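# Seat a rubber cord fully into a lid's groove

## Task

Push the rubber cord down into the lid's groove along its entire loop, so that it is seated everywhere around the lid.

## Robot and tools

Robot: two arms, left_arm and right_arm, each ending in a two-finger gripper. Fingers point along the gripper's own +z axis and open and close along its y axis. end_effector_position is the spot between the finger pads, roughly 1 cm short of the tips.

Frames: the scene frame has its origin at table-top height, halfway between the two arms' nominal bases. +z is up, +x reaches out over the table, and left_arm sits on the +y side (arm names do not match image sides). Reported hand positions, quaternions (end_effector_quat_wxyz) and Hand targets are in the scene frame. Offsets you command are expressed along each arm's current Hand target axes, not the scene axes. Real bases sit somewhat off their nominal spots; a BASES line, if present, gives calibrated places. Printed poses can be wrong by a few centimetres, worse at long reach.

Row layout (shared by execute_actions and move): 14 numbers, each in [-1, 1]. First 7 are left_arm: dx, dy, dz, rx, ry, rz, opening; next 7 are right_arm in the same order. Always send all 14, even when one arm is idle. dx..rz are an offset from that arm's Hand target as it stood when the action or move began; scale 1.0 = 0.6 m for translation and 180 degrees for rotation, and rx, ry, rz form one rotation vector. The opening is absolute, not an offset: +1 fully open (0.094 m), -1 closed. Sending all six pose numbers as 0 re-commands the current Hand target; a 0 in the opening slot really means half-open, so repeat the present opening to leave a gripper unchanged.

execute_actions(actions, cameras): actions is a list of actions; each action is a table of up to 15 rows, one row per 1/30 s control step, and a short table repeats its final row until 15 steps pass. Every row in an action counts from the start pose of that action, not the prior row; successive actions or calls stack, so repeating an offset keeps moving. An empty list just returns state and images. cameras picks images: omit, null or ["all"] for all, [] for none; an unknown name invalidates the call.

move(target, speed, blend, opening_speed, blocking, cameras): drives each gripper in a straight line toward its offset from the Hand target. target is one 14-number row or a list of up to 15 rows, every row counted from the same starting Hand targets. speed is m/s per arm path, 0.002 to 2.9 (default 0.25), rotation capped at twice that in rad/s; one value or one per target. blend (m) rounds corners between listed targets. opening_speed (0.2 or more, scale units per second) ramps the fingers; use it near its minimum when closing on something squashable. blocking=false returns after about 0.5 s while the move continues. Paths end together, take at least 0.5 s and are cut off at 10 s. No collision avoidance; faster moves lag, stray and hit harder, and aiming further beyond a contact presses harder. Avoid paths passing near an arm's own base (shoulder posture can flip); route around it. The result adds a move: line: done (within 10 mm and 2 degrees), off_target, moving, held or fault, plus limits such as paced (pose clipped) or held (steps withheld). done does not mean no contact.

wait(seconds 0 to 10): lets time pass holding commands; returns early if a running move finishes. stop: brakes a running move, needing room to slow. zoom_image(camera, region [x0, y0, x1, y1] in pixels, at most 504 by 504) enlarges part of the latest image of cam_low, cam_left_wrist or cam_right_wrist (each 896x504). finished_scene ends the scene for good; the cord must stay seated with the robot away.

Result lines: Hand target is the last commanded pose after clipping; grippers often settle short of it, and only a new command (even all zeros) re-requests it, so send the residual as an offset if needed. Tool commands lists current commands. grip_measured uses the opening scale and reads a bit wide when empty, slightly narrow under a squeeze; it tracks the command, so it won't show the moment of touch. grip_effort_nm is motor effort (negative closing), not pad force. Joint velocities marked within noise means the arm is still. Joint torques include gravity, carry offsets, and joints 1-3 wrap at ±28 N m. Joint ranges (rad): waist -2.618 to 3.054, shoulder 0.000 to 3.142, elbow 0.000 to 3.142 (straight at 2.901), wrist pitch -1.571 to 1.571, wrist yaw -1.571 to 1.571, wrist roll -2.094 to 2.094.

Control quirks: each step, commanded orientation is clipped to within 40 degrees of the measured one. Friction and weight can leave the gripper low, short or tilted, and tiny moves may go sideways or not at all; check the pose after each move and correct tilt. An arm stopped by an object keeps pushing until commanded back past its gripper. The robot holds its last command while you compose a reply; a running move keeps going.

Heat: holding loads, stretched poses or pushing at unreachable targets heat motors. MOTOR HOT appears at 75 °C; at 90 °C an OVER-TEMPERATURE FAULT folds that arm away for the rest of the scene; at 100 °C it goes limp. Release pushes when not needed.

Avoid: objects leaving the table, dropping or releasing moving parts, fast impacts, very hard presses, and any hard contact between the two arms (including one gripper closing on the other's fingers), which can fail the scene. The clearance check may hold back arm-to-forearm approaches but not gripper-to-gripper ones. Loose objects may occasionally get nudged by outside pushes.

Cameras: cam_low is fixed; the wrist cameras ride on their arms and may lag during motion. Calibration (K, distortion, T_world_to_cam) is supplied per camera and is roughly accurate to a degree or two and under a centimetre.

Each tool is called after "Request:" as name([rows], argument=value, ...), one row to a line, values as JSON.

## Session

Request:
execute_actions(actions=[])

Scene clock: 0.00 s.
left_arm: end_effector_position=(+0.2812, +0.3859, +0.2022) grip_measured=+1.000 grip_effort_nm=n/a end_effector_quat_wxyz=(+0.463, -0.143, +0.872, +0.061) | right_arm: end_effector_position=(+0.2942, -0.2231, +0.2344) grip_measured=+1.000 grip_effort_nm=n/a end_effector_quat_wxyz=(+0.563, +0.004, +0.826, +0.029)
Joint positions: left_arm=[0.003 0.897 0.636 -0.36 -0.254 -0.209 0.094] | right_arm=[0.52 0.918 0.575 -0.075 0.457 0.25 0.094]
Joint velocities: within noise
Joint torques (N m): no reading
Motor temperatures (°C): left_arm=[24 21 24 25 21 22 23] | right_arm=[22 22 23 23 22 24 22]
Heat: left arm: 25 °C; right arm: 24 °C.
Hand target: left_arm +0.2834, +0.3860, +0.2092; +0.472, -0.144, +0.868, +0.060 | right_arm +0.2952, -0.2225, +0.2402; +0.568, +0.006, +0.822, +0.032
Tool commands: left_gripper/opening=+1.0 right_gripper/opening=+1.0

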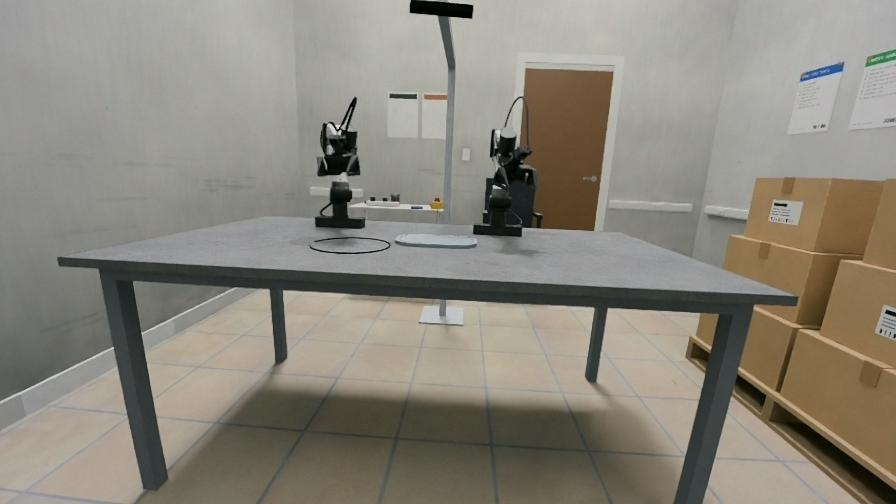

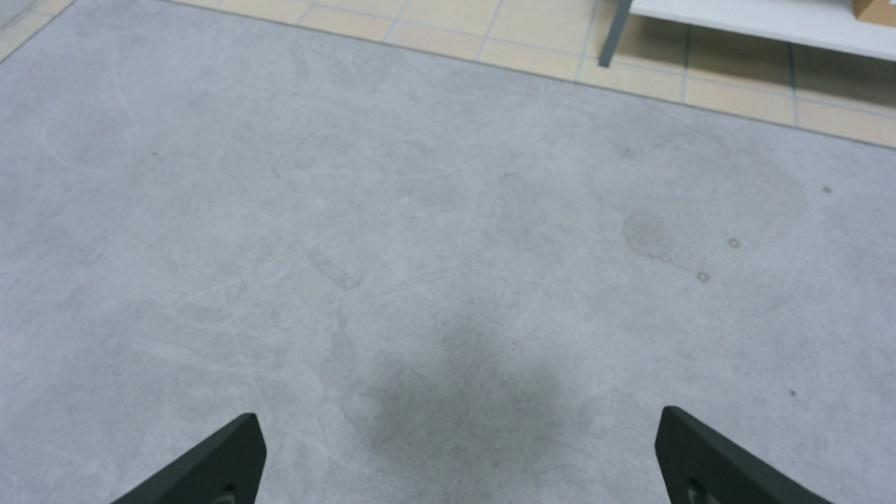

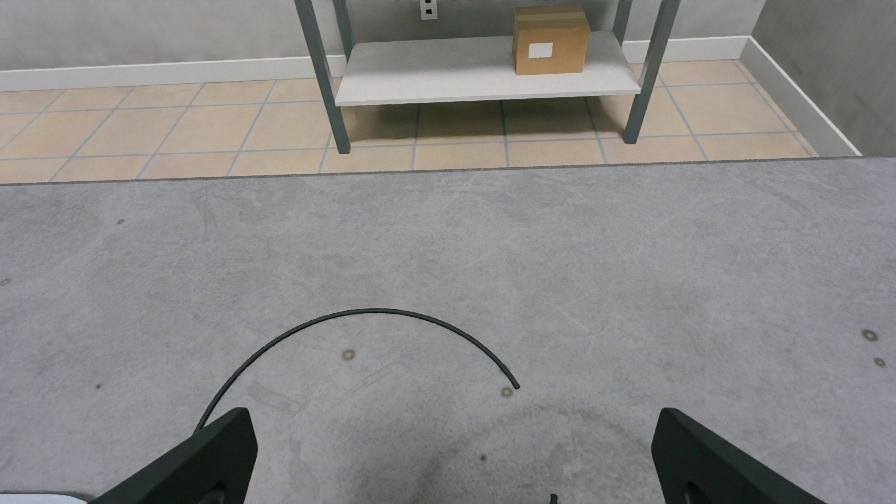

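Request:
zoom_image(camera="cam_low", region=[290, 220, 490, 270])

Request:
zoom_image(camera="cam_right_wrist", region=[0, 280, 504, 504])

Scaled by 2.520 from the camera's 896x504 image, which has a finer 1280x720 frame.

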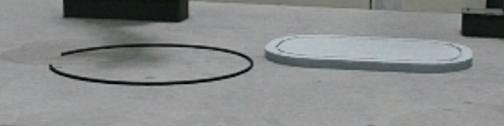

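Scaled by 1.000.

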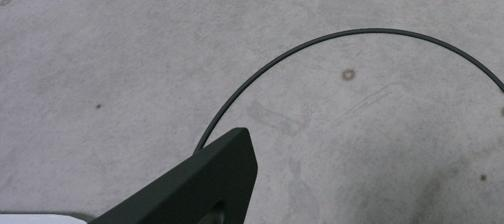

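Request:
move(target=[-0.057,-0.459,-0.0725,0.040,0.314,0.096,1,-0.083,0.038,0.085,0.0217,0.385,-0.004,1])

Scene clock: 32.00 s.
left_arm: end_effector_position=(+0.3488, +0.1234, +0.2681) grip_measured=+1.000 grip_effort_nm=-0.017 end_effector_quat_wxyz=(+0.133, +0.006, +0.988, -0.072) | right_arm: end_effector_position=(+0.3582, -0.1987, +0.2691) grip_measured=+1.000 grip_effort_nm=0.012 end_effector_quat_wxyz=(+0.124, +0.001, +0.992, +0.036)
Joint positions: left_arm=[-0.53 2.054 2.346 -1.559 -0.014 -0.534 0.094] | right_arm=[0.301 1.914 2.147 -1.545 0.01 0.321 0.094]
Joint velocities: within noise
Joint torques (N m): left_arm=[-0.01 -8.25 7.69 1 0.06 -0.05] | right_arm=[-1.17 -7.2 7.95 0.92 -0.16 -0.04]
Motor temperatures (°C): left_arm=[24 22 30 30 21 22 23] | right_arm=[22 22 26 28 22 24 22]
Heat: left arm: 30 °C; right arm: 28 °C.
Hand target: left_arm +0.3503, +0.1201, +0.2704; +0.001, +0.001, +1.000, +0.000 | right_arm +0.3599, -0.1999, +0.2701; -0.001, +0.001, +1.000, +0.000
Off the commanded pose: left_arm 0.004 m, 17 deg | right_arm 0.002 m, 15 deg.
joint sent to its limit (left arm) — joint 4 (wrist pitch), lower limit. The joint targets are off in orientation, not in position.
joint sent to its limit (right arm) — joint 4 (wrist pitch), lower limit. The joint targets are off in orientation, not in position.
move: off_target (left_arm, right_arm)
camera_calibration:
cam_left_wrist: T_world_to_cam=[[-0.0595305, -0.988802, 0.136847, 0.107796], [-0.98224, 0.0824605, 0.168538, 0.333592], [-0.177935, -0.124383, -0.976149, 0.439154], [0, 0, 0, 1]] pos_world=[0.412226, 0.133704, 0.357705]
cam_right_wrist: T_world_to_cam=[[0.00871301, -0.996248, -0.086103, -0.173185], [-0.980252, -0.0255213, 0.196098, 0.337853], [-0.19756, 0.0826941, -0.976797, 0.44918], [0, 0, 0, 1]] pos_world=[0.42143, -0.201057, 0.357593]

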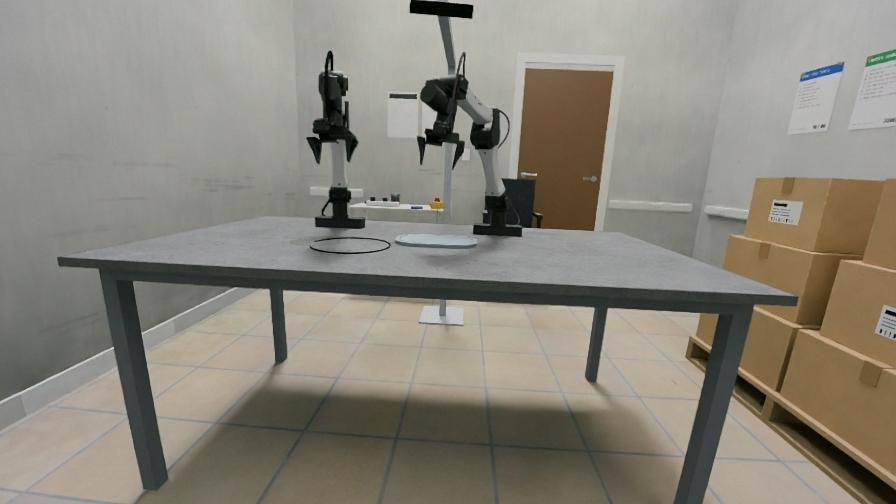

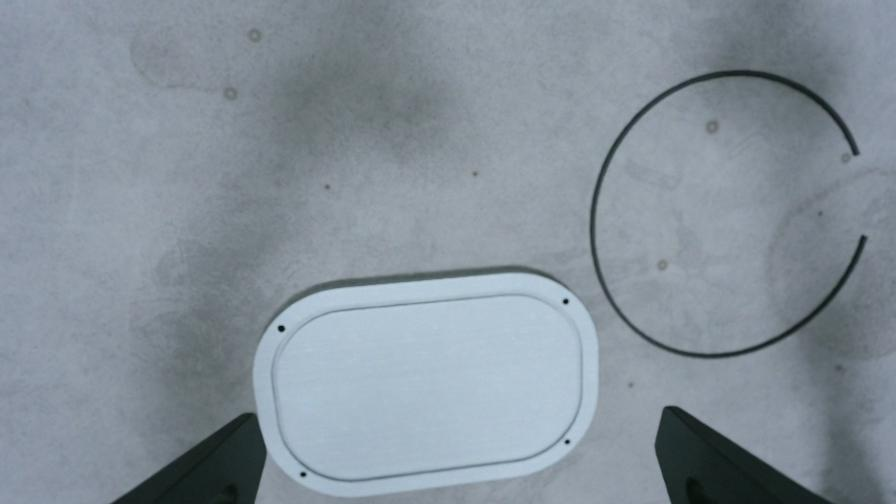

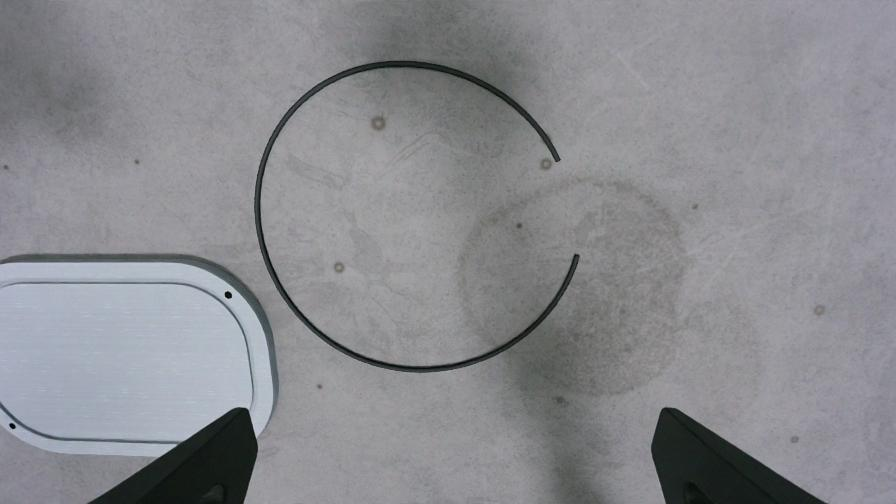

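Request:
zoom_image(camera="cam_left_wrist", region=[240, 260, 440, 372])

Request:
zoom_image(camera="cam_left_wrist", region=[420, 260, 620, 372])

Request:
zoom_image(camera="cam_left_wrist", region=[240, 380, 440, 504])

Request:
zoom_image(camera="cam_left_wrist", region=[420, 380, 620, 504])

Request:
zoom_image(camera="cam_right_wrist", region=[500, 130, 620, 280])

Scaled by 2.520 from the camera's 896x504 image, which has a finer 1280x720 frame.

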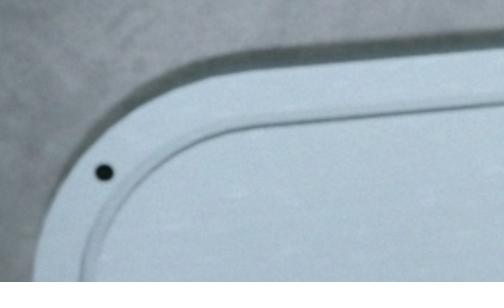

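Scaled by 2.520 from the camera's 896x504 image, which has a finer 1280x720 frame.

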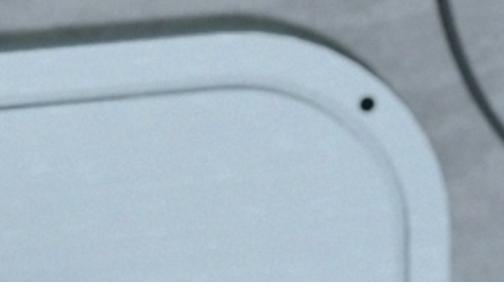

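Scaled by 2.520 from the camera's 896x504 image, which has a finer 1280x720 frame.

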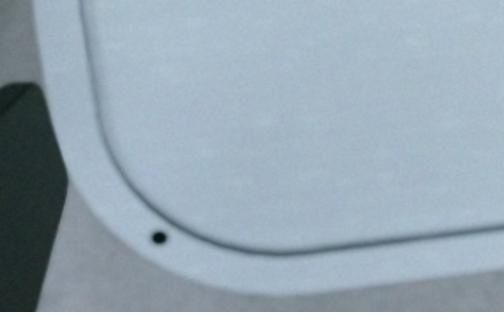

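Scaled by 2.520 from the camera's 896x504 image, which has a finer 1280x720 frame.

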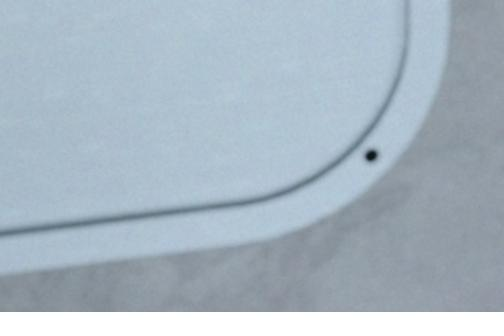

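Scaled by 3.360 from the camera's 896x504 image, which has a finer 1280x720 frame.

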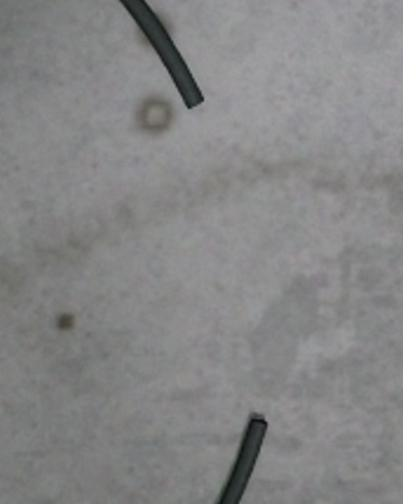

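Request:
move(target=[0.002,-0.234,0.317,0,0,-0.048,-0.2,0.045,-0.117,0.317,0,0,0.05,-0.2])

Scene clock: 93.97 s.
left_arm: end_effector_position=(+0.3478, -0.0186, +0.0761) grip_measured=-0.198 grip_effort_nm=-0.125 end_effector_quat_wxyz=(+0.027, -0.068, +0.997, -0.024) | right_arm: end_effector_position=(+0.3306, -0.2697, +0.0828) grip_measured=-0.197 grip_effort_nm=-0.125 end_effector_quat_wxyz=(-0.001, +0.081, +0.997, -0.003)
Joint positions: left_arm=[-0.764 2.729 2.788 -1.557 -0.009 -0.918 0.038] | right_arm=[0.132 1.918 1.425 -1.082 0.005 0.313 0.038]
Joint velocities: within noise
Joint torques (N m): left_arm=[0.28 -13.09 7.8 0.37 0.07 -0.04] | right_arm=[-0.81 -7.83 6.05 0.57 -0.09 -0.02]
Motor temperatures (°C): left_arm=[24 30 36 27 21 22 23] | right_arm=[22 27 28 25 22 24 23]
Heat: left arm: 36 °C; right arm: 28 °C.
Hand target: left_arm +0.3492, -0.0203, +0.0804; +0.001, -0.075, +0.997, +0.000 | right_arm +0.3326, -0.2700, +0.0799; -0.001, +0.079, +0.997, +0.000
Off the commanded pose: left_arm 0.004 m, 4 deg | right_arm 0.004 m, 0 deg.
joint sent to its limit (left arm) — joint 4 (wrist pitch), lower limit. The joint targets are off in orientation, not in position.
move: off_target (left_arm)
camera_calibration:
cam_left_wrist: T_world_to_cam=[[0.10556, -0.992895, 0.0549156, -0.0576679], [-0.921119, -0.0768215, 0.381626, 0.336302], [-0.374696, -0.0908681, -0.922684, 0.298863], [0, 0, 0, 1]] pos_world=[0.427844, -0.00426579, 0.150582]
cam_right_wrist: T_world_to_cam=[[-0.162841, -0.98662, -0.00796431, -0.206843], [-0.889367, 0.143285, 0.43416, 0.341272], [-0.42721, 0.0777822, -0.9008, 0.335998], [0, 0, 0, 1]] pos_world=[0.413376, -0.279109, 0.152852]

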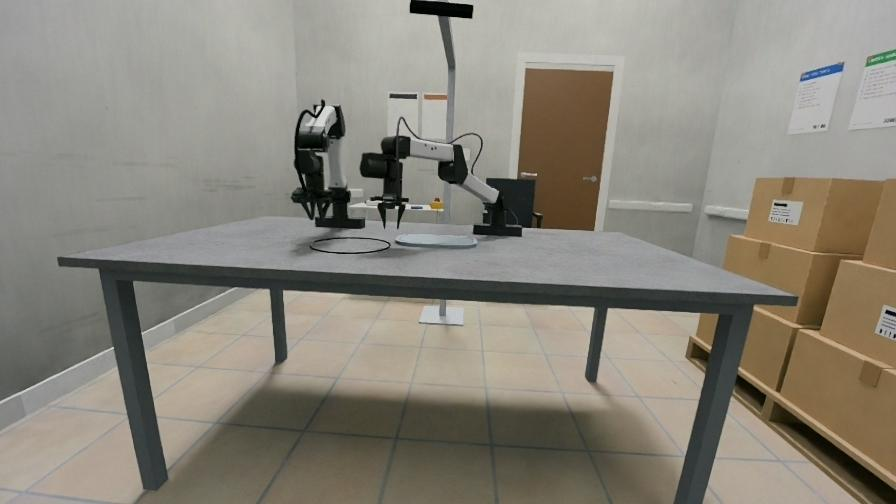

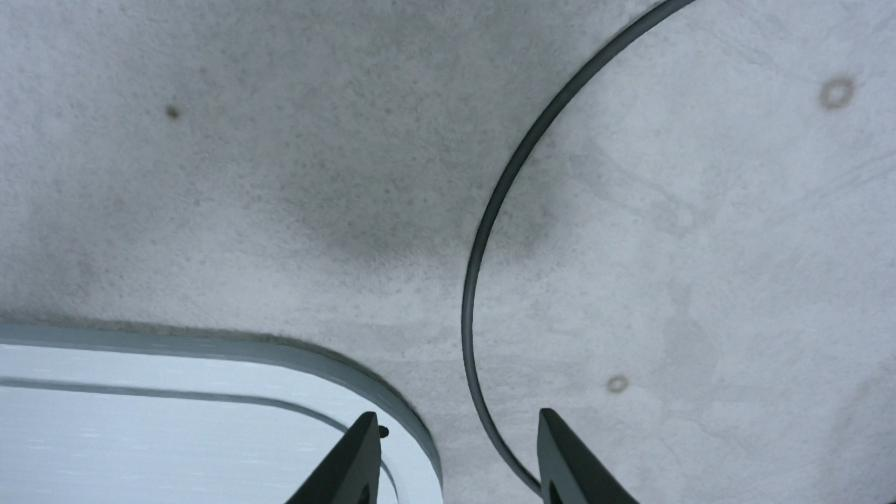

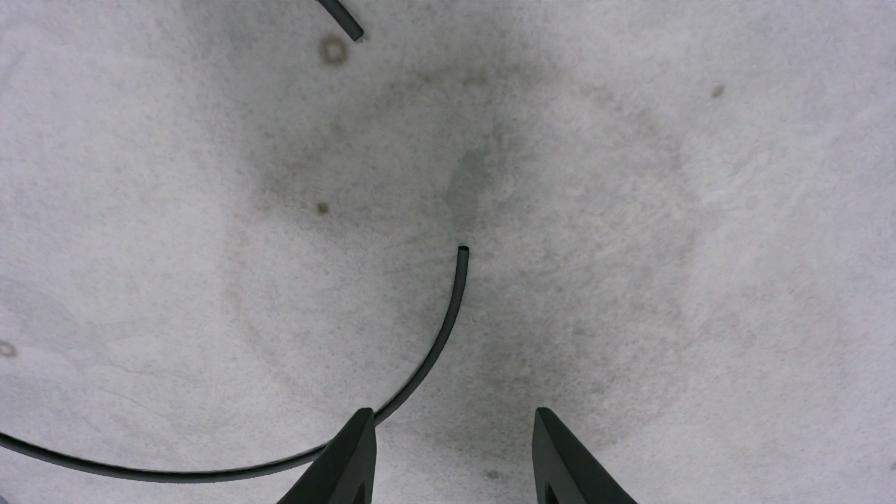

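Request:
move(target=[0,-0.007,0.09,0,0,0,-0.2,0.0127,0,0.09,0,0,0,-0.2], speed=0.15)

Scene clock: 107.17 s.
left_arm: end_effector_position=(+0.3460, -0.0170, +0.0237) grip_measured=-0.198 grip_effort_nm=-0.120 end_effector_quat_wxyz=(+0.001, -0.070, +0.998, +0.005) | right_arm: end_effector_position=(+0.3235, -0.2707, +0.0292) grip_measured=-0.197 grip_effort_nm=-0.120 end_effector_quat_wxyz=(-0.002, +0.081, +0.997, -0.003)
Joint positions: left_arm=[-0.764 2.859 2.837 -1.555 -0.008 -0.924 0.038] | right_arm=[0.132 1.964 1.263 -0.874 0.005 0.312 0.038]
Joint velocities: within noise
Joint torques (N m): left_arm=[-0.31 -13.41 7.88 0.45 0.13 -0.08] | right_arm=[-0.2 -7.72 5.71 0.64 -0.1 0.04]
Motor temperatures (°C): left_arm=[24 33 36 27 21 22 23] | right_arm=[22 28 29 25 22 24 23]
Heat: left arm: 36 °C; right arm: 29 °C.
Hand target: left_arm +0.3499, -0.0244, +0.0262; +0.001, -0.075, +0.997, +0.000 | right_arm +0.3250, -0.2688, +0.0259; -0.001, +0.079, +0.997, +0.000
Off the commanded pose: left_arm 0.009 m, 1 deg | right_arm 0.004 m, 0 deg.
elbow stopped short (left arm): the move would have taken joint 3 (elbow) straighter than the controller allows.
move: done
camera_calibration:
cam_left_wrist: T_world_to_cam=[[0.112116, -0.993679, -0.00563479, -0.0538884], [-0.897856, -0.103731, 0.427895, 0.345221], [-0.425775, -0.0429146, -0.903811, 0.268035], [0, 0, 0, 1]] pos_world=[0.430123, -0.00623517, 0.0942305]
cam_right_wrist: T_world_to_cam=[[-0.162493, -0.986679, -0.00779348, -0.209587], [-0.889077, 0.142984, 0.434853, 0.358147], [-0.427946, 0.0775895, -0.900468, 0.28488], [0, 0, 0, 1]] pos_world=[0.406277, -0.280108, 0.0991513]

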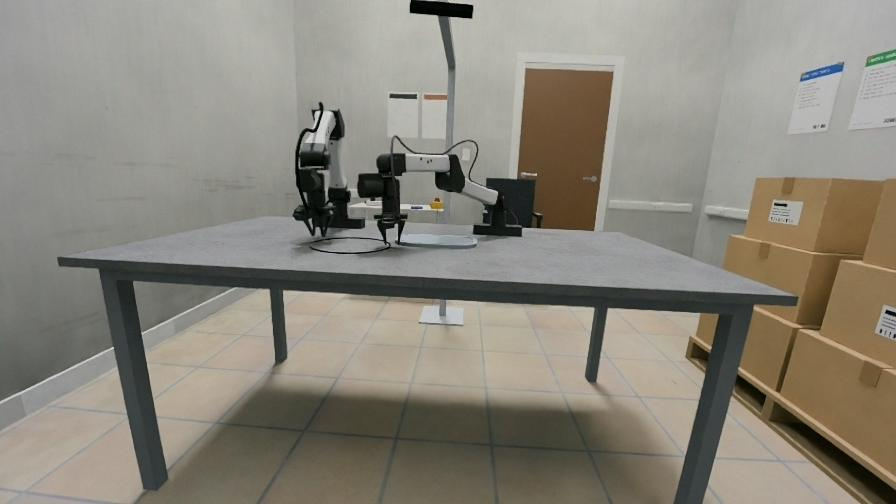

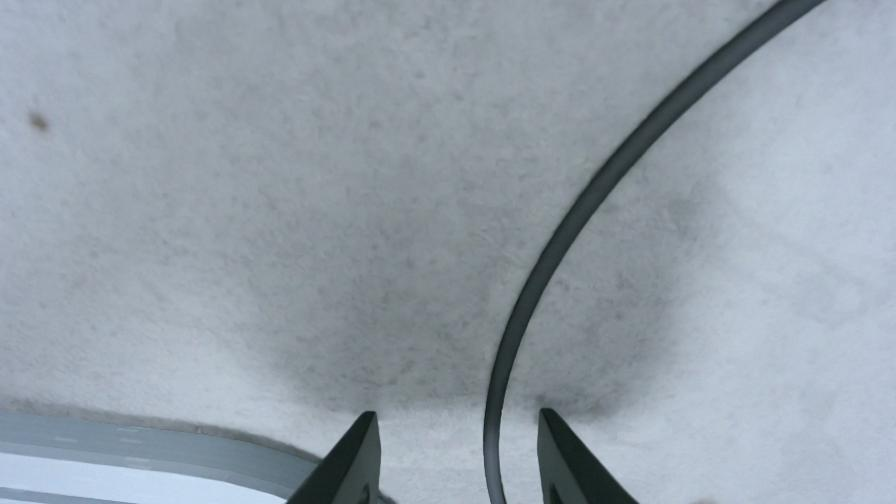

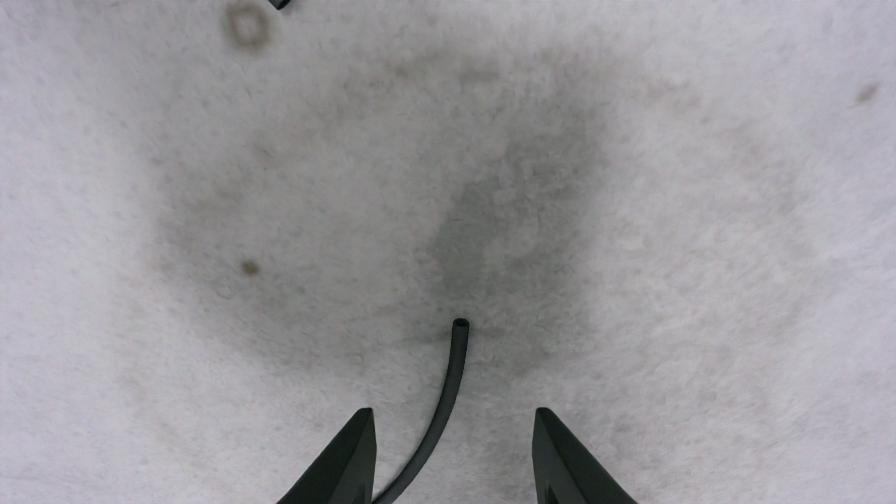

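Request:
move(target=[0.013,-0.008,0.018,0,0,0,-0.2,-0.0233,0,0.026,0,0,0,-0.2], speed=0.08)

Scene clock: 118.70 s.
left_arm: end_effector_position=(+0.3411, -0.0231, +0.0185) grip_measured=-0.198 grip_effort_nm=-0.120 end_effector_quat_wxyz=(+0.000, -0.072, +0.997, +0.005) | right_arm: end_effector_position=(+0.3280, -0.2711, +0.0134) grip_measured=-0.198 grip_effort_nm=-0.120 end_effector_quat_wxyz=(-0.012, +0.079, +0.997, -0.005)
Joint positions: left_arm=[-0.778 2.869 2.837 -1.547 -0.007 -0.941 0.038] | right_arm=[0.129 2.023 1.28 -0.852 0.005 0.306 0.038]
Joint velocities: within noise
Joint torques (N m): left_arm=[-0.51 -12.18 7.8 0.49 -0.01 -0.1] | right_arm=[-0.99 -7.02 7.25 0.69 -0.09 0]
Motor temperatures (°C): left_arm=[24 35 35 27 21 22 23] | right_arm=[22 27 29 24 22 24 23]
Heat: left arm: 35 °C; right arm: 29 °C.
Hand target: left_arm +0.3429, -0.0303, +0.0154; +0.001, -0.075, +0.997, +0.000 | right_arm +0.3388, -0.2710, +0.0103; -0.001, +0.079, +0.997, +0.000
Off the commanded pose: left_arm 0.008 m, 1 deg | right_arm 0.011 m, 1 deg.
elbow stopped short (left arm): the move would have taken joint 3 (elbow) straighter than the controller allows.
move: off_target (right_arm)
camera_calibration:
cam_left_wrist: T_world_to_cam=[[0.114791, -0.993373, -0.00582964, -0.0603551], [-0.896717, -0.106143, 0.429688, 0.3419], [-0.427459, -0.0440968, -0.902958, 0.261573], [0, 0, 0, 1]] pos_world=[0.425328, -0.0121301, 0.0889268]
cam_right_wrist: T_world_to_cam=[[-0.159183, -0.987248, -0.001629, -0.210672], [-0.880694, 0.141256, 0.452134, 0.365694], [-0.446139, 0.0734066, -0.891948, 0.277261], [0, 0, 0, 1]] pos_world=[0.412226, -0.279995, 0.0816164]

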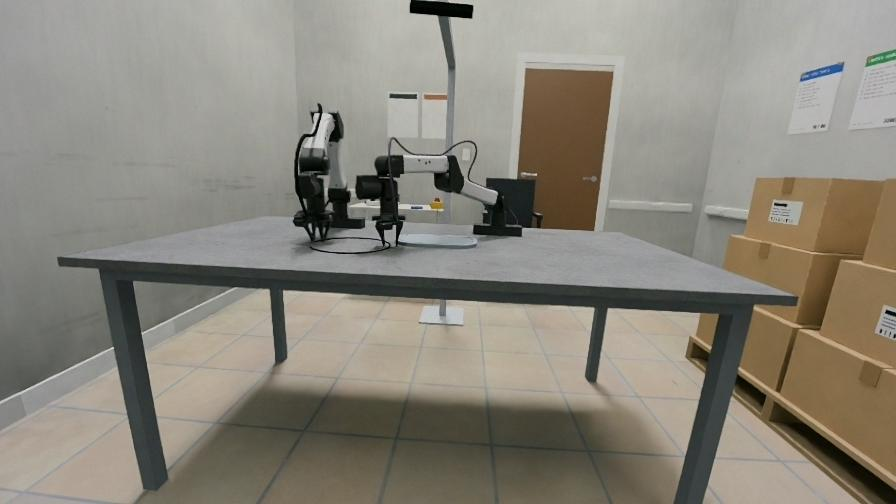

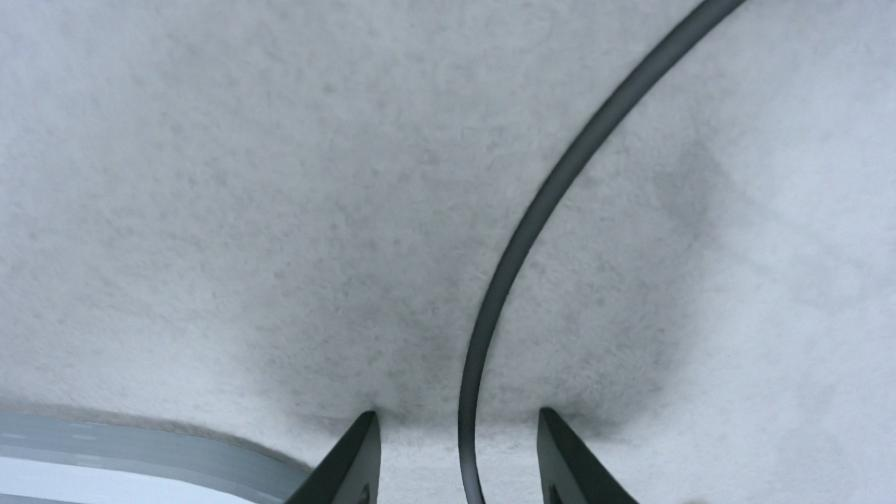

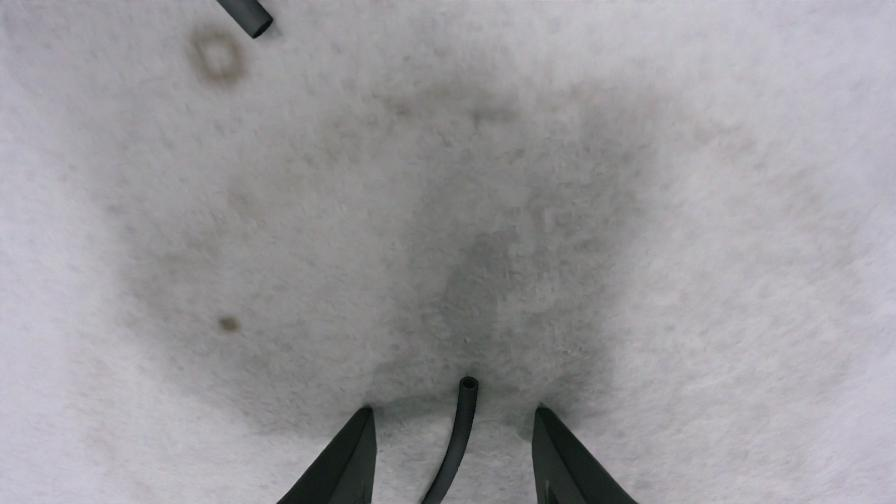

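Request:
move([
  [0,-0.002,0.0065,0,0,0,-0.2,0.018,0,-0.004,0,0,0,-0.2],
  [0,-0.002,0.0065,0,0,0,-0.97,0.018,0,-0.004,0,0,0,-0.97],
], speed=0.08, opening_speed=0.8)

Scene clock: 125.43 s.
left_arm: end_effector_position=(+0.3422, -0.0272, +0.0179) grip_measured=-0.963 grip_effort_nm=-0.667 end_effector_quat_wxyz=(+0.004, -0.071, +0.997, -0.001) | right_arm: end_effector_position=(+0.3284, -0.2696, +0.0128) grip_measured=-0.948 grip_effort_nm=-1.009 end_effector_quat_wxyz=(-0.007, +0.079, +0.997, +0.000)
Joint positions: left_arm=[-0.781 2.87 2.837 -1.531 -0.004 -0.943 0.002] | right_arm=[0.129 2.017 1.269 -0.836 -0.003 0.305 0.002]
Joint velocities: within noise
Joint torques (N m): left_arm=[-0.16 -11.77 7.76 0.47 0.04 -0.1] | right_arm=[-0.18 -9.68 4.44 0.62 -0.02 0.07]
Motor temperatures (°C): left_arm=[24 36 35 27 21 22 23] | right_arm=[22 28 29 24 22 24 23]
Heat: left arm: 36 °C; right arm: 29 °C.
Hand target: left_arm +0.3430, -0.0316, +0.0116; +0.001, -0.075, +0.997, +0.000 | right_arm +0.3280, -0.2694, +0.0127; -0.001, +0.079, +0.997, +0.000
Off the commanded pose: left_arm 0.008 m, 1 deg | right_arm 0.000 m, 1 deg.
elbow stopped short (left arm): the move would have taken joint 3 (elbow) straighter than the controller allows.
move: done
camera_calibration:
cam_left_wrist: T_world_to_cam=[[0.114078, -0.993446, 0.00722742, -0.0645199], [-0.900263, -0.100296, 0.423636, 0.344205], [-0.420134, -0.0548341, -0.905804, 0.258647], [0, 0, 0, 1]] pos_world=[0.425902, -0.015392, 0.088932]
cam_right_wrist: T_world_to_cam=[[-0.158913, -0.987207, -0.0130204, -0.209113], [-0.885068, 0.136603, 0.444966, 0.366367], [-0.437495, 0.0822349, -0.895453, 0.276504], [0, 0, 0, 1]] pos_world=[0.411998, -0.279223, 0.0818529]

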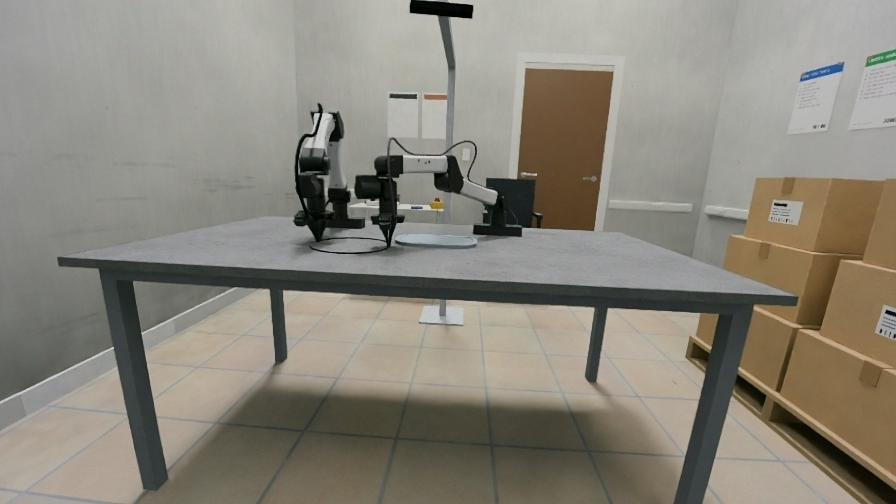

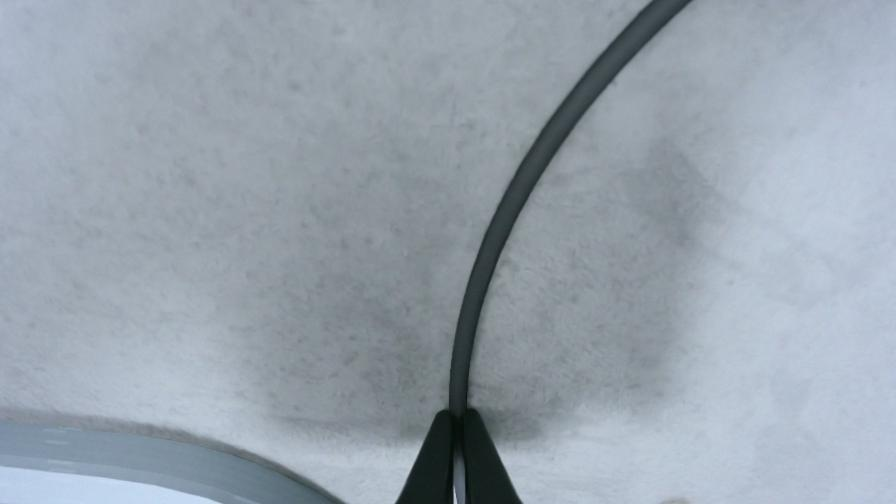

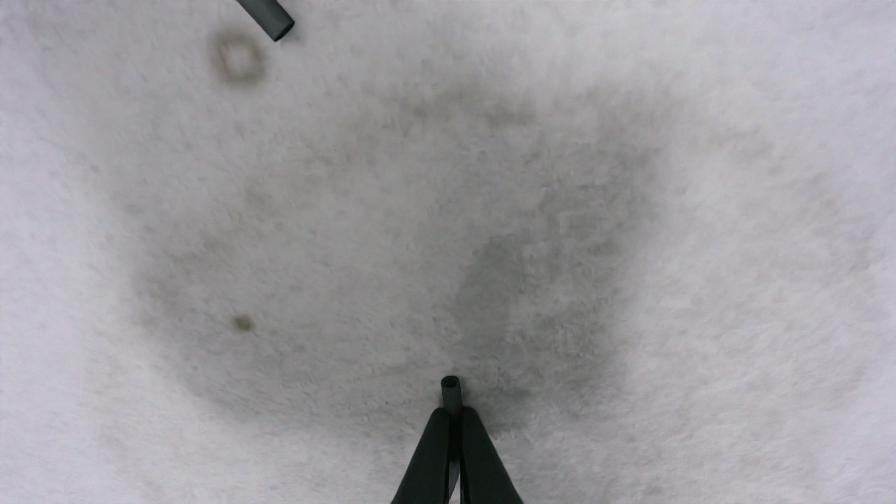

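Request:
move([
  [0,0,-0.11,0,0,0,-0.97,0,0,-0.11,0,0,0,-0.97],
  [0.0747,0.458,-0.13,0,0,0.071,-0.97,0.228,0.385,-0.129,0,0,-0.027,-0.97],
], speed=0.15, blend=0.02)

Scene clock: 137.30 s.
left_arm: end_effector_position=(+0.2562, +0.2346, +0.0835) grip_measured=-0.964 grip_effort_nm=-0.891 end_effector_quat_wxyz=(-0.015, +0.032, +0.999, +0.008) | right_arm: end_effector_position=(+0.2274, -0.0215, +0.0899) grip_measured=-0.950 grip_effort_nm=-1.018 end_effector_quat_wxyz=(+0.000, +0.030, +1.000, +0.002)
Joint positions: left_arm=[-0.369 1.75 1.222 -1.077 -0.004 -0.325 0.002] | right_arm=[0.865 2.038 1.624 -1.154 -0.002 0.944 0.002]
Joint velocities: within noise
Joint torques (N m): left_arm=[0.2 -10.33 4.46 0.51 0.07 0.19] | right_arm=[-0.34 -8.14 8.13 0.25 0.01 0.1]
Motor temperatures (°C): left_arm=[24 36 35 26 21 22 24] | right_arm=[22 30 28 24 22 24 23]
Heat: left arm: 36 °C; right arm: 30 °C.
Hand target: left_arm +0.2576, +0.2336, +0.0895; +0.001, +0.037, +0.999, +0.000 | right_arm +0.2294, -0.0197, +0.0903; -0.001, +0.037, +0.999, +0.000
Off the commanded pose: left_arm 0.006 m, 2 deg | right_arm 0.003 m, 1 deg.
elbow stopped short (left arm): the move would have taken joint 3 (elbow) straighter than the controller allows.
move: done
camera_calibration:
cam_left_wrist: T_world_to_cam=[[-0.0913443, -0.995772, -0.00969153, 0.259495], [-0.88533, 0.0767499, 0.458585, 0.216962], [-0.455903, 0.0504694, -0.888598, 0.279144], [0, 0, 0, 1]] pos_world=[0.343048, 0.227658, 0.151066]
cam_right_wrist: T_world_to_cam=[[-0.0620373, -0.997894, -0.0189221, -0.000969705], [-0.900751, 0.0478122, 0.431696, 0.211715], [-0.429883, 0.0438253, -0.901821, 0.278877], [0, 0, 0, 1]] pos_world=[0.310527, -0.0233121, 0.160082]

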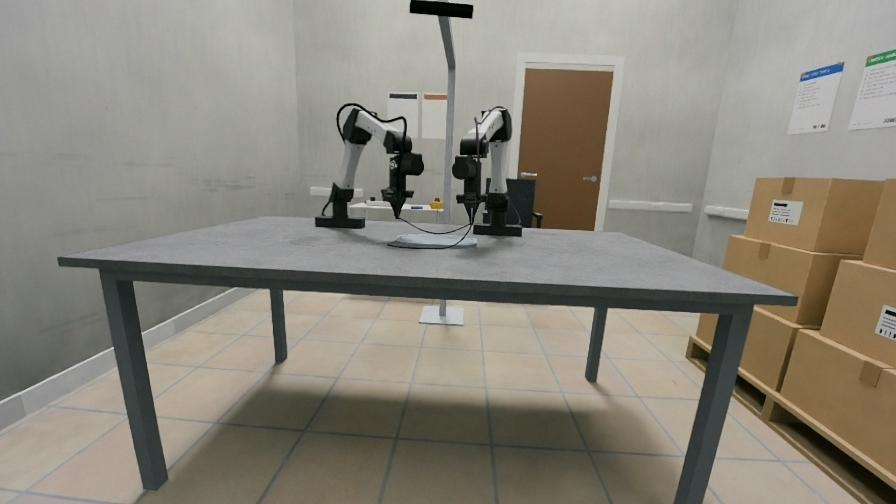

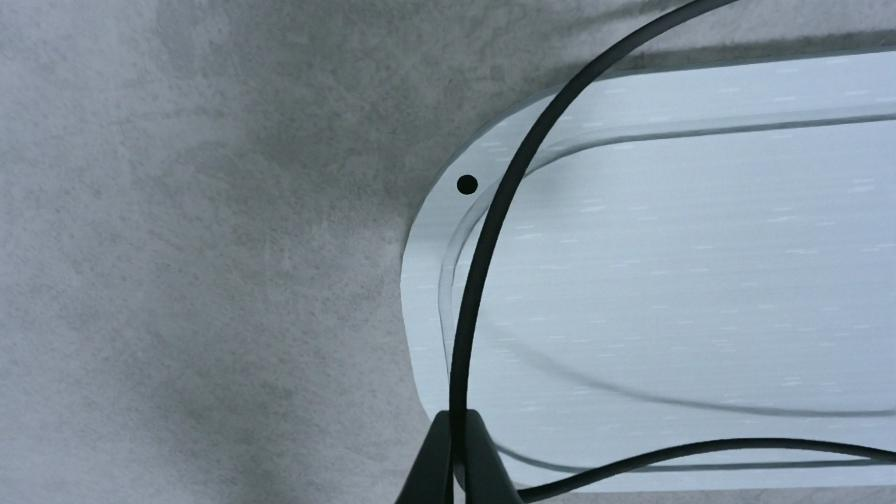

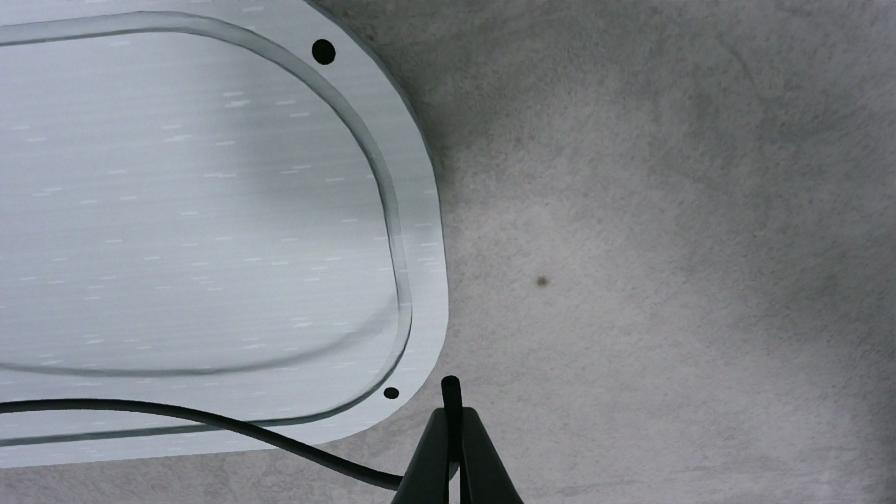

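Request:
move(target=[0.035,0.004,0.067,0,0,0,-0.97,0.006,0.033,0.06,0,0,0,-0.97], speed=0.12)

Scene clock: 170.40 s.
left_arm: end_effector_position=(+0.2350, +0.2406, +0.0437) grip_measured=-0.969 grip_effort_nm=-0.960 end_effector_quat_wxyz=(-0.016, +0.037, +0.999, +0.008) | right_arm: end_effector_position=(+0.2262, -0.0050, +0.0561) grip_measured=-0.950 grip_effort_nm=-1.023 end_effector_quat_wxyz=(-0.004, +0.034, +0.999, -0.004)
Joint positions: left_arm=[-0.377 1.729 1.027 -0.905 -0.004 -0.323 0.001] | right_arm=[0.893 2.128 1.624 -1.079 -0.002 0.979 0.002]
Joint velocities: within noise
Joint torques (N m): left_arm=[-0.29 -9.7 4.29 0.51 0.09 0.03] | right_arm=[0.13 -9.03 6.89 0.5 0 0.19]
Motor temperatures (°C): left_arm=[24 36 33 26 21 22 24] | right_arm=[22 30 29 24 22 24 24]
Heat: left arm: 36 °C; right arm: 30 °C.
Hand target: left_arm +0.2370, +0.2375, +0.0493; +0.001, +0.037, +0.999, +0.000 | right_arm +0.2273, +0.0003, +0.0542; -0.001, +0.037, +0.999, +0.000
Off the commanded pose: left_arm 0.007 m, 2 deg | right_arm 0.006 m, 1 deg.
move: done
camera_calibration:
cam_left_wrist: T_world_to_cam=[[-0.101604, -0.994775, -0.0100039, 0.265334], [-0.884004, 0.0856686, 0.459562, 0.213451], [-0.456303, 0.0555368, -0.88809, 0.23275], [0, 0, 0, 1]] pos_world=[0.321855, 0.232735, 0.111264]
cam_right_wrist: T_world_to_cam=[[-0.0689832, -0.997596, -0.00662378, 0.0157366], [-0.896357, 0.0590653, 0.43938, 0.222976], [-0.437932, 0.0362471, -0.898277, 0.24871], [0, 0, 0, 1]] pos_world=[0.30987, -0.00648643, 0.125543]

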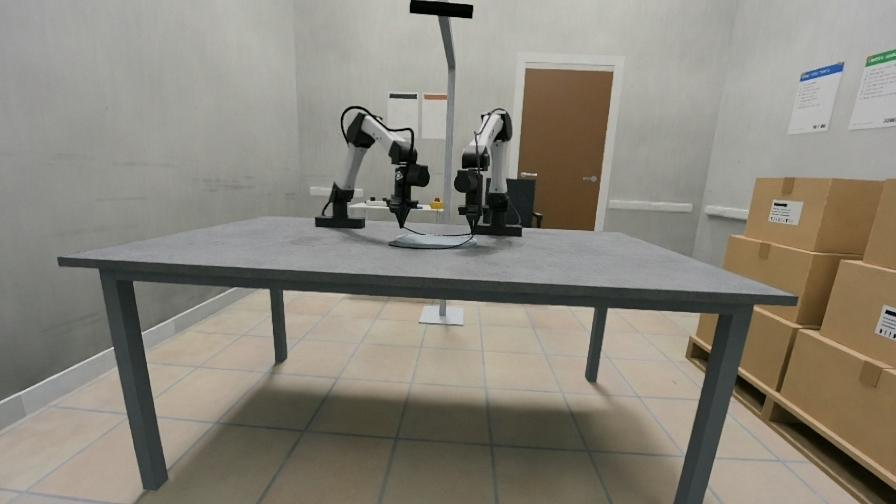

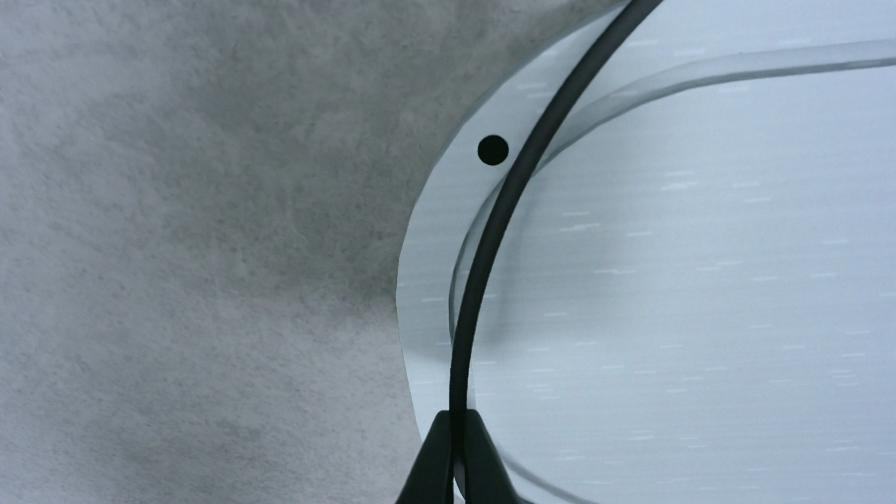

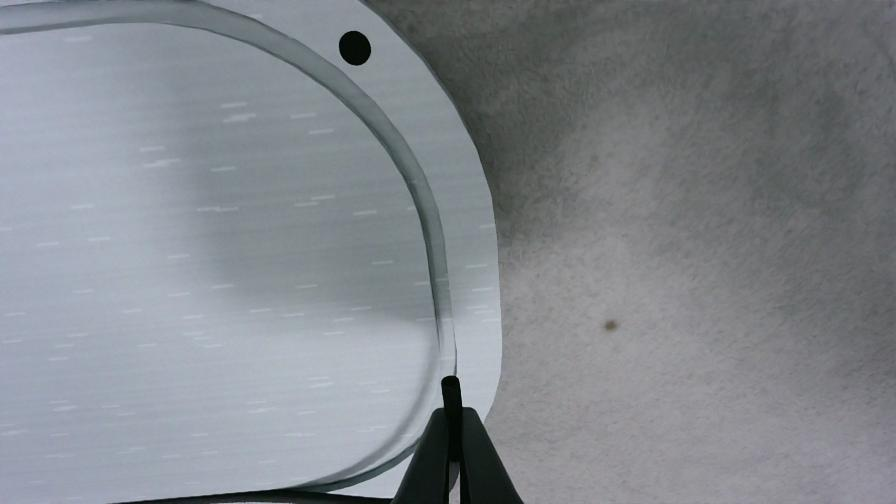

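Request:
move(target=[0,-0.0025,0.027,0,0,0,-0.97,0,0.003,0.0,0,0,0,-0.97], speed=0.05)

Scene clock: 178.00 s.
left_arm: end_effector_position=(+0.2377, +0.2379, +0.0357) grip_measured=-0.964 grip_effort_nm=-0.716 end_effector_quat_wxyz=(-0.001, +0.038, +0.999, +0.003) | right_arm: end_effector_position=(+0.2264, -0.0048, +0.0561) grip_measured=-0.950 grip_effort_nm=-1.018 end_effector_quat_wxyz=(-0.004, +0.035, +0.999, -0.003)
Joint positions: left_arm=[-0.382 1.729 0.992 -0.838 -0.004 -0.325 0.002] | right_arm=[0.893 2.128 1.624 -1.077 -0.002 0.981 0.002]
Joint velocities: within noise
Joint torques (N m): left_arm=[-0.18 -6.78 3.88 0.58 0.06 -0.04] | right_arm=[0.25 -8.55 7.71 0.48 -0.01 0.18]
Motor temperatures (°C): left_arm=[24 36 33 26 21 22 24] | right_arm=[22 30 29 24 22 24 24]
Heat: left arm: 36 °C; right arm: 30 °C.
Hand target: left_arm +0.2369, +0.2360, +0.0331; +0.001, +0.037, +0.999, +0.000 | right_arm +0.2274, +0.0021, +0.0542; -0.001, +0.037, +0.999, +0.000
Off the commanded pose: left_arm 0.003 m, 0 deg | right_arm 0.007 m, 1 deg.
move: done
camera_calibration:
cam_left_wrist: T_world_to_cam=[[-0.104028, -0.994574, -0.00104354, 0.263083], [-0.89651, 0.0933169, 0.433083, 0.221873], [-0.430636, 0.0459885, -0.901353, 0.223588], [0, 0, 0, 1]] pos_world=[0.322565, 0.230668, 0.105717]
cam_right_wrist: T_world_to_cam=[[-0.0712994, -0.997427, -0.00752735, 0.0165718], [-0.896531, 0.0607756, 0.438791, 0.223163], [-0.437205, 0.0380341, -0.898558, 0.248669], [0, 0, 0, 1]] pos_world=[0.309974, -0.00649159, 0.125646]

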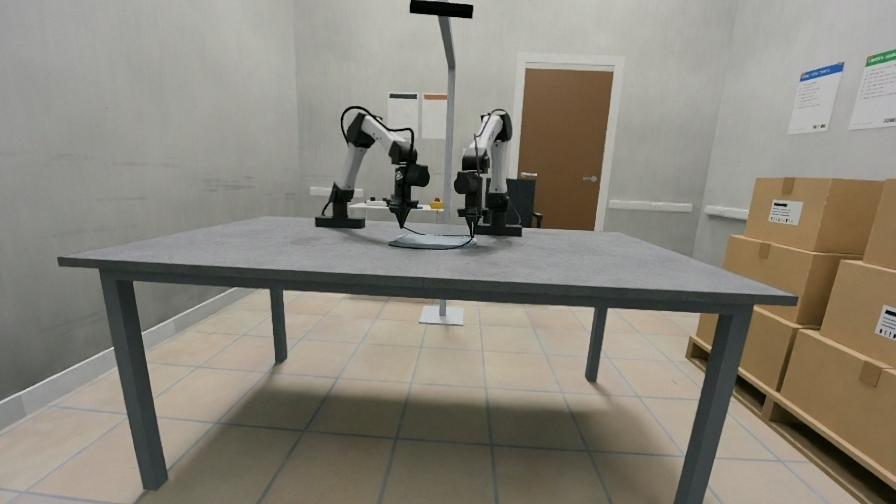

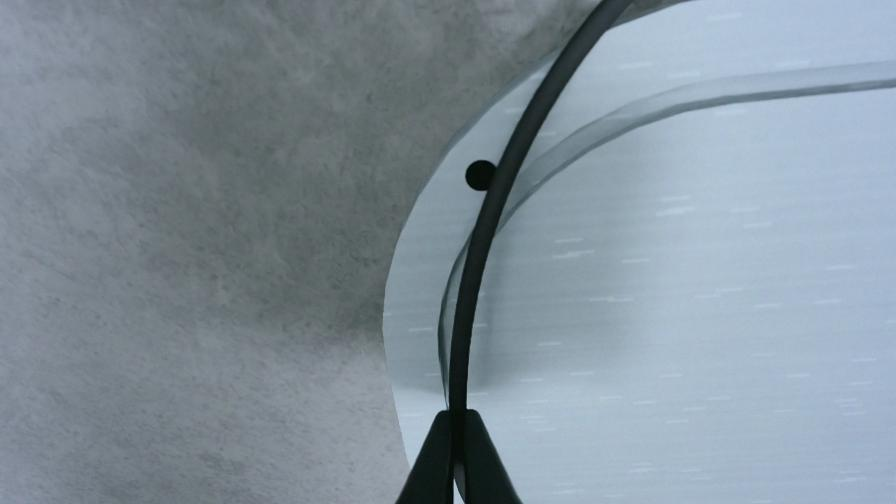

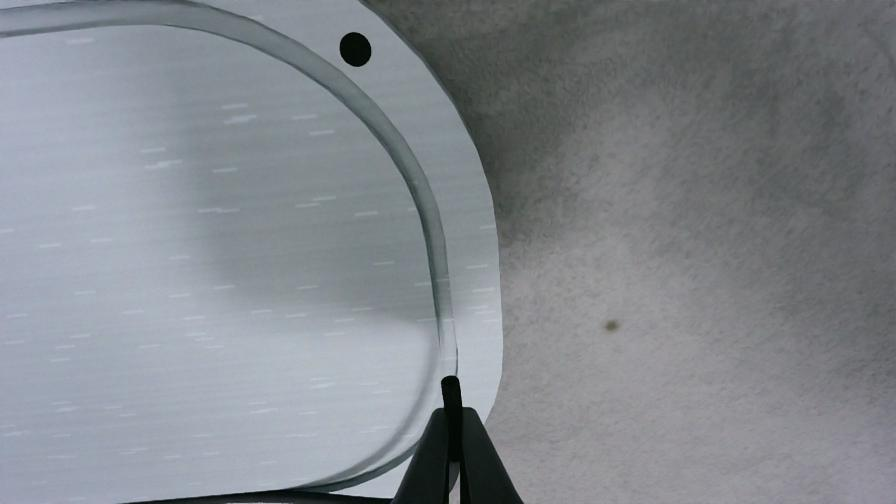

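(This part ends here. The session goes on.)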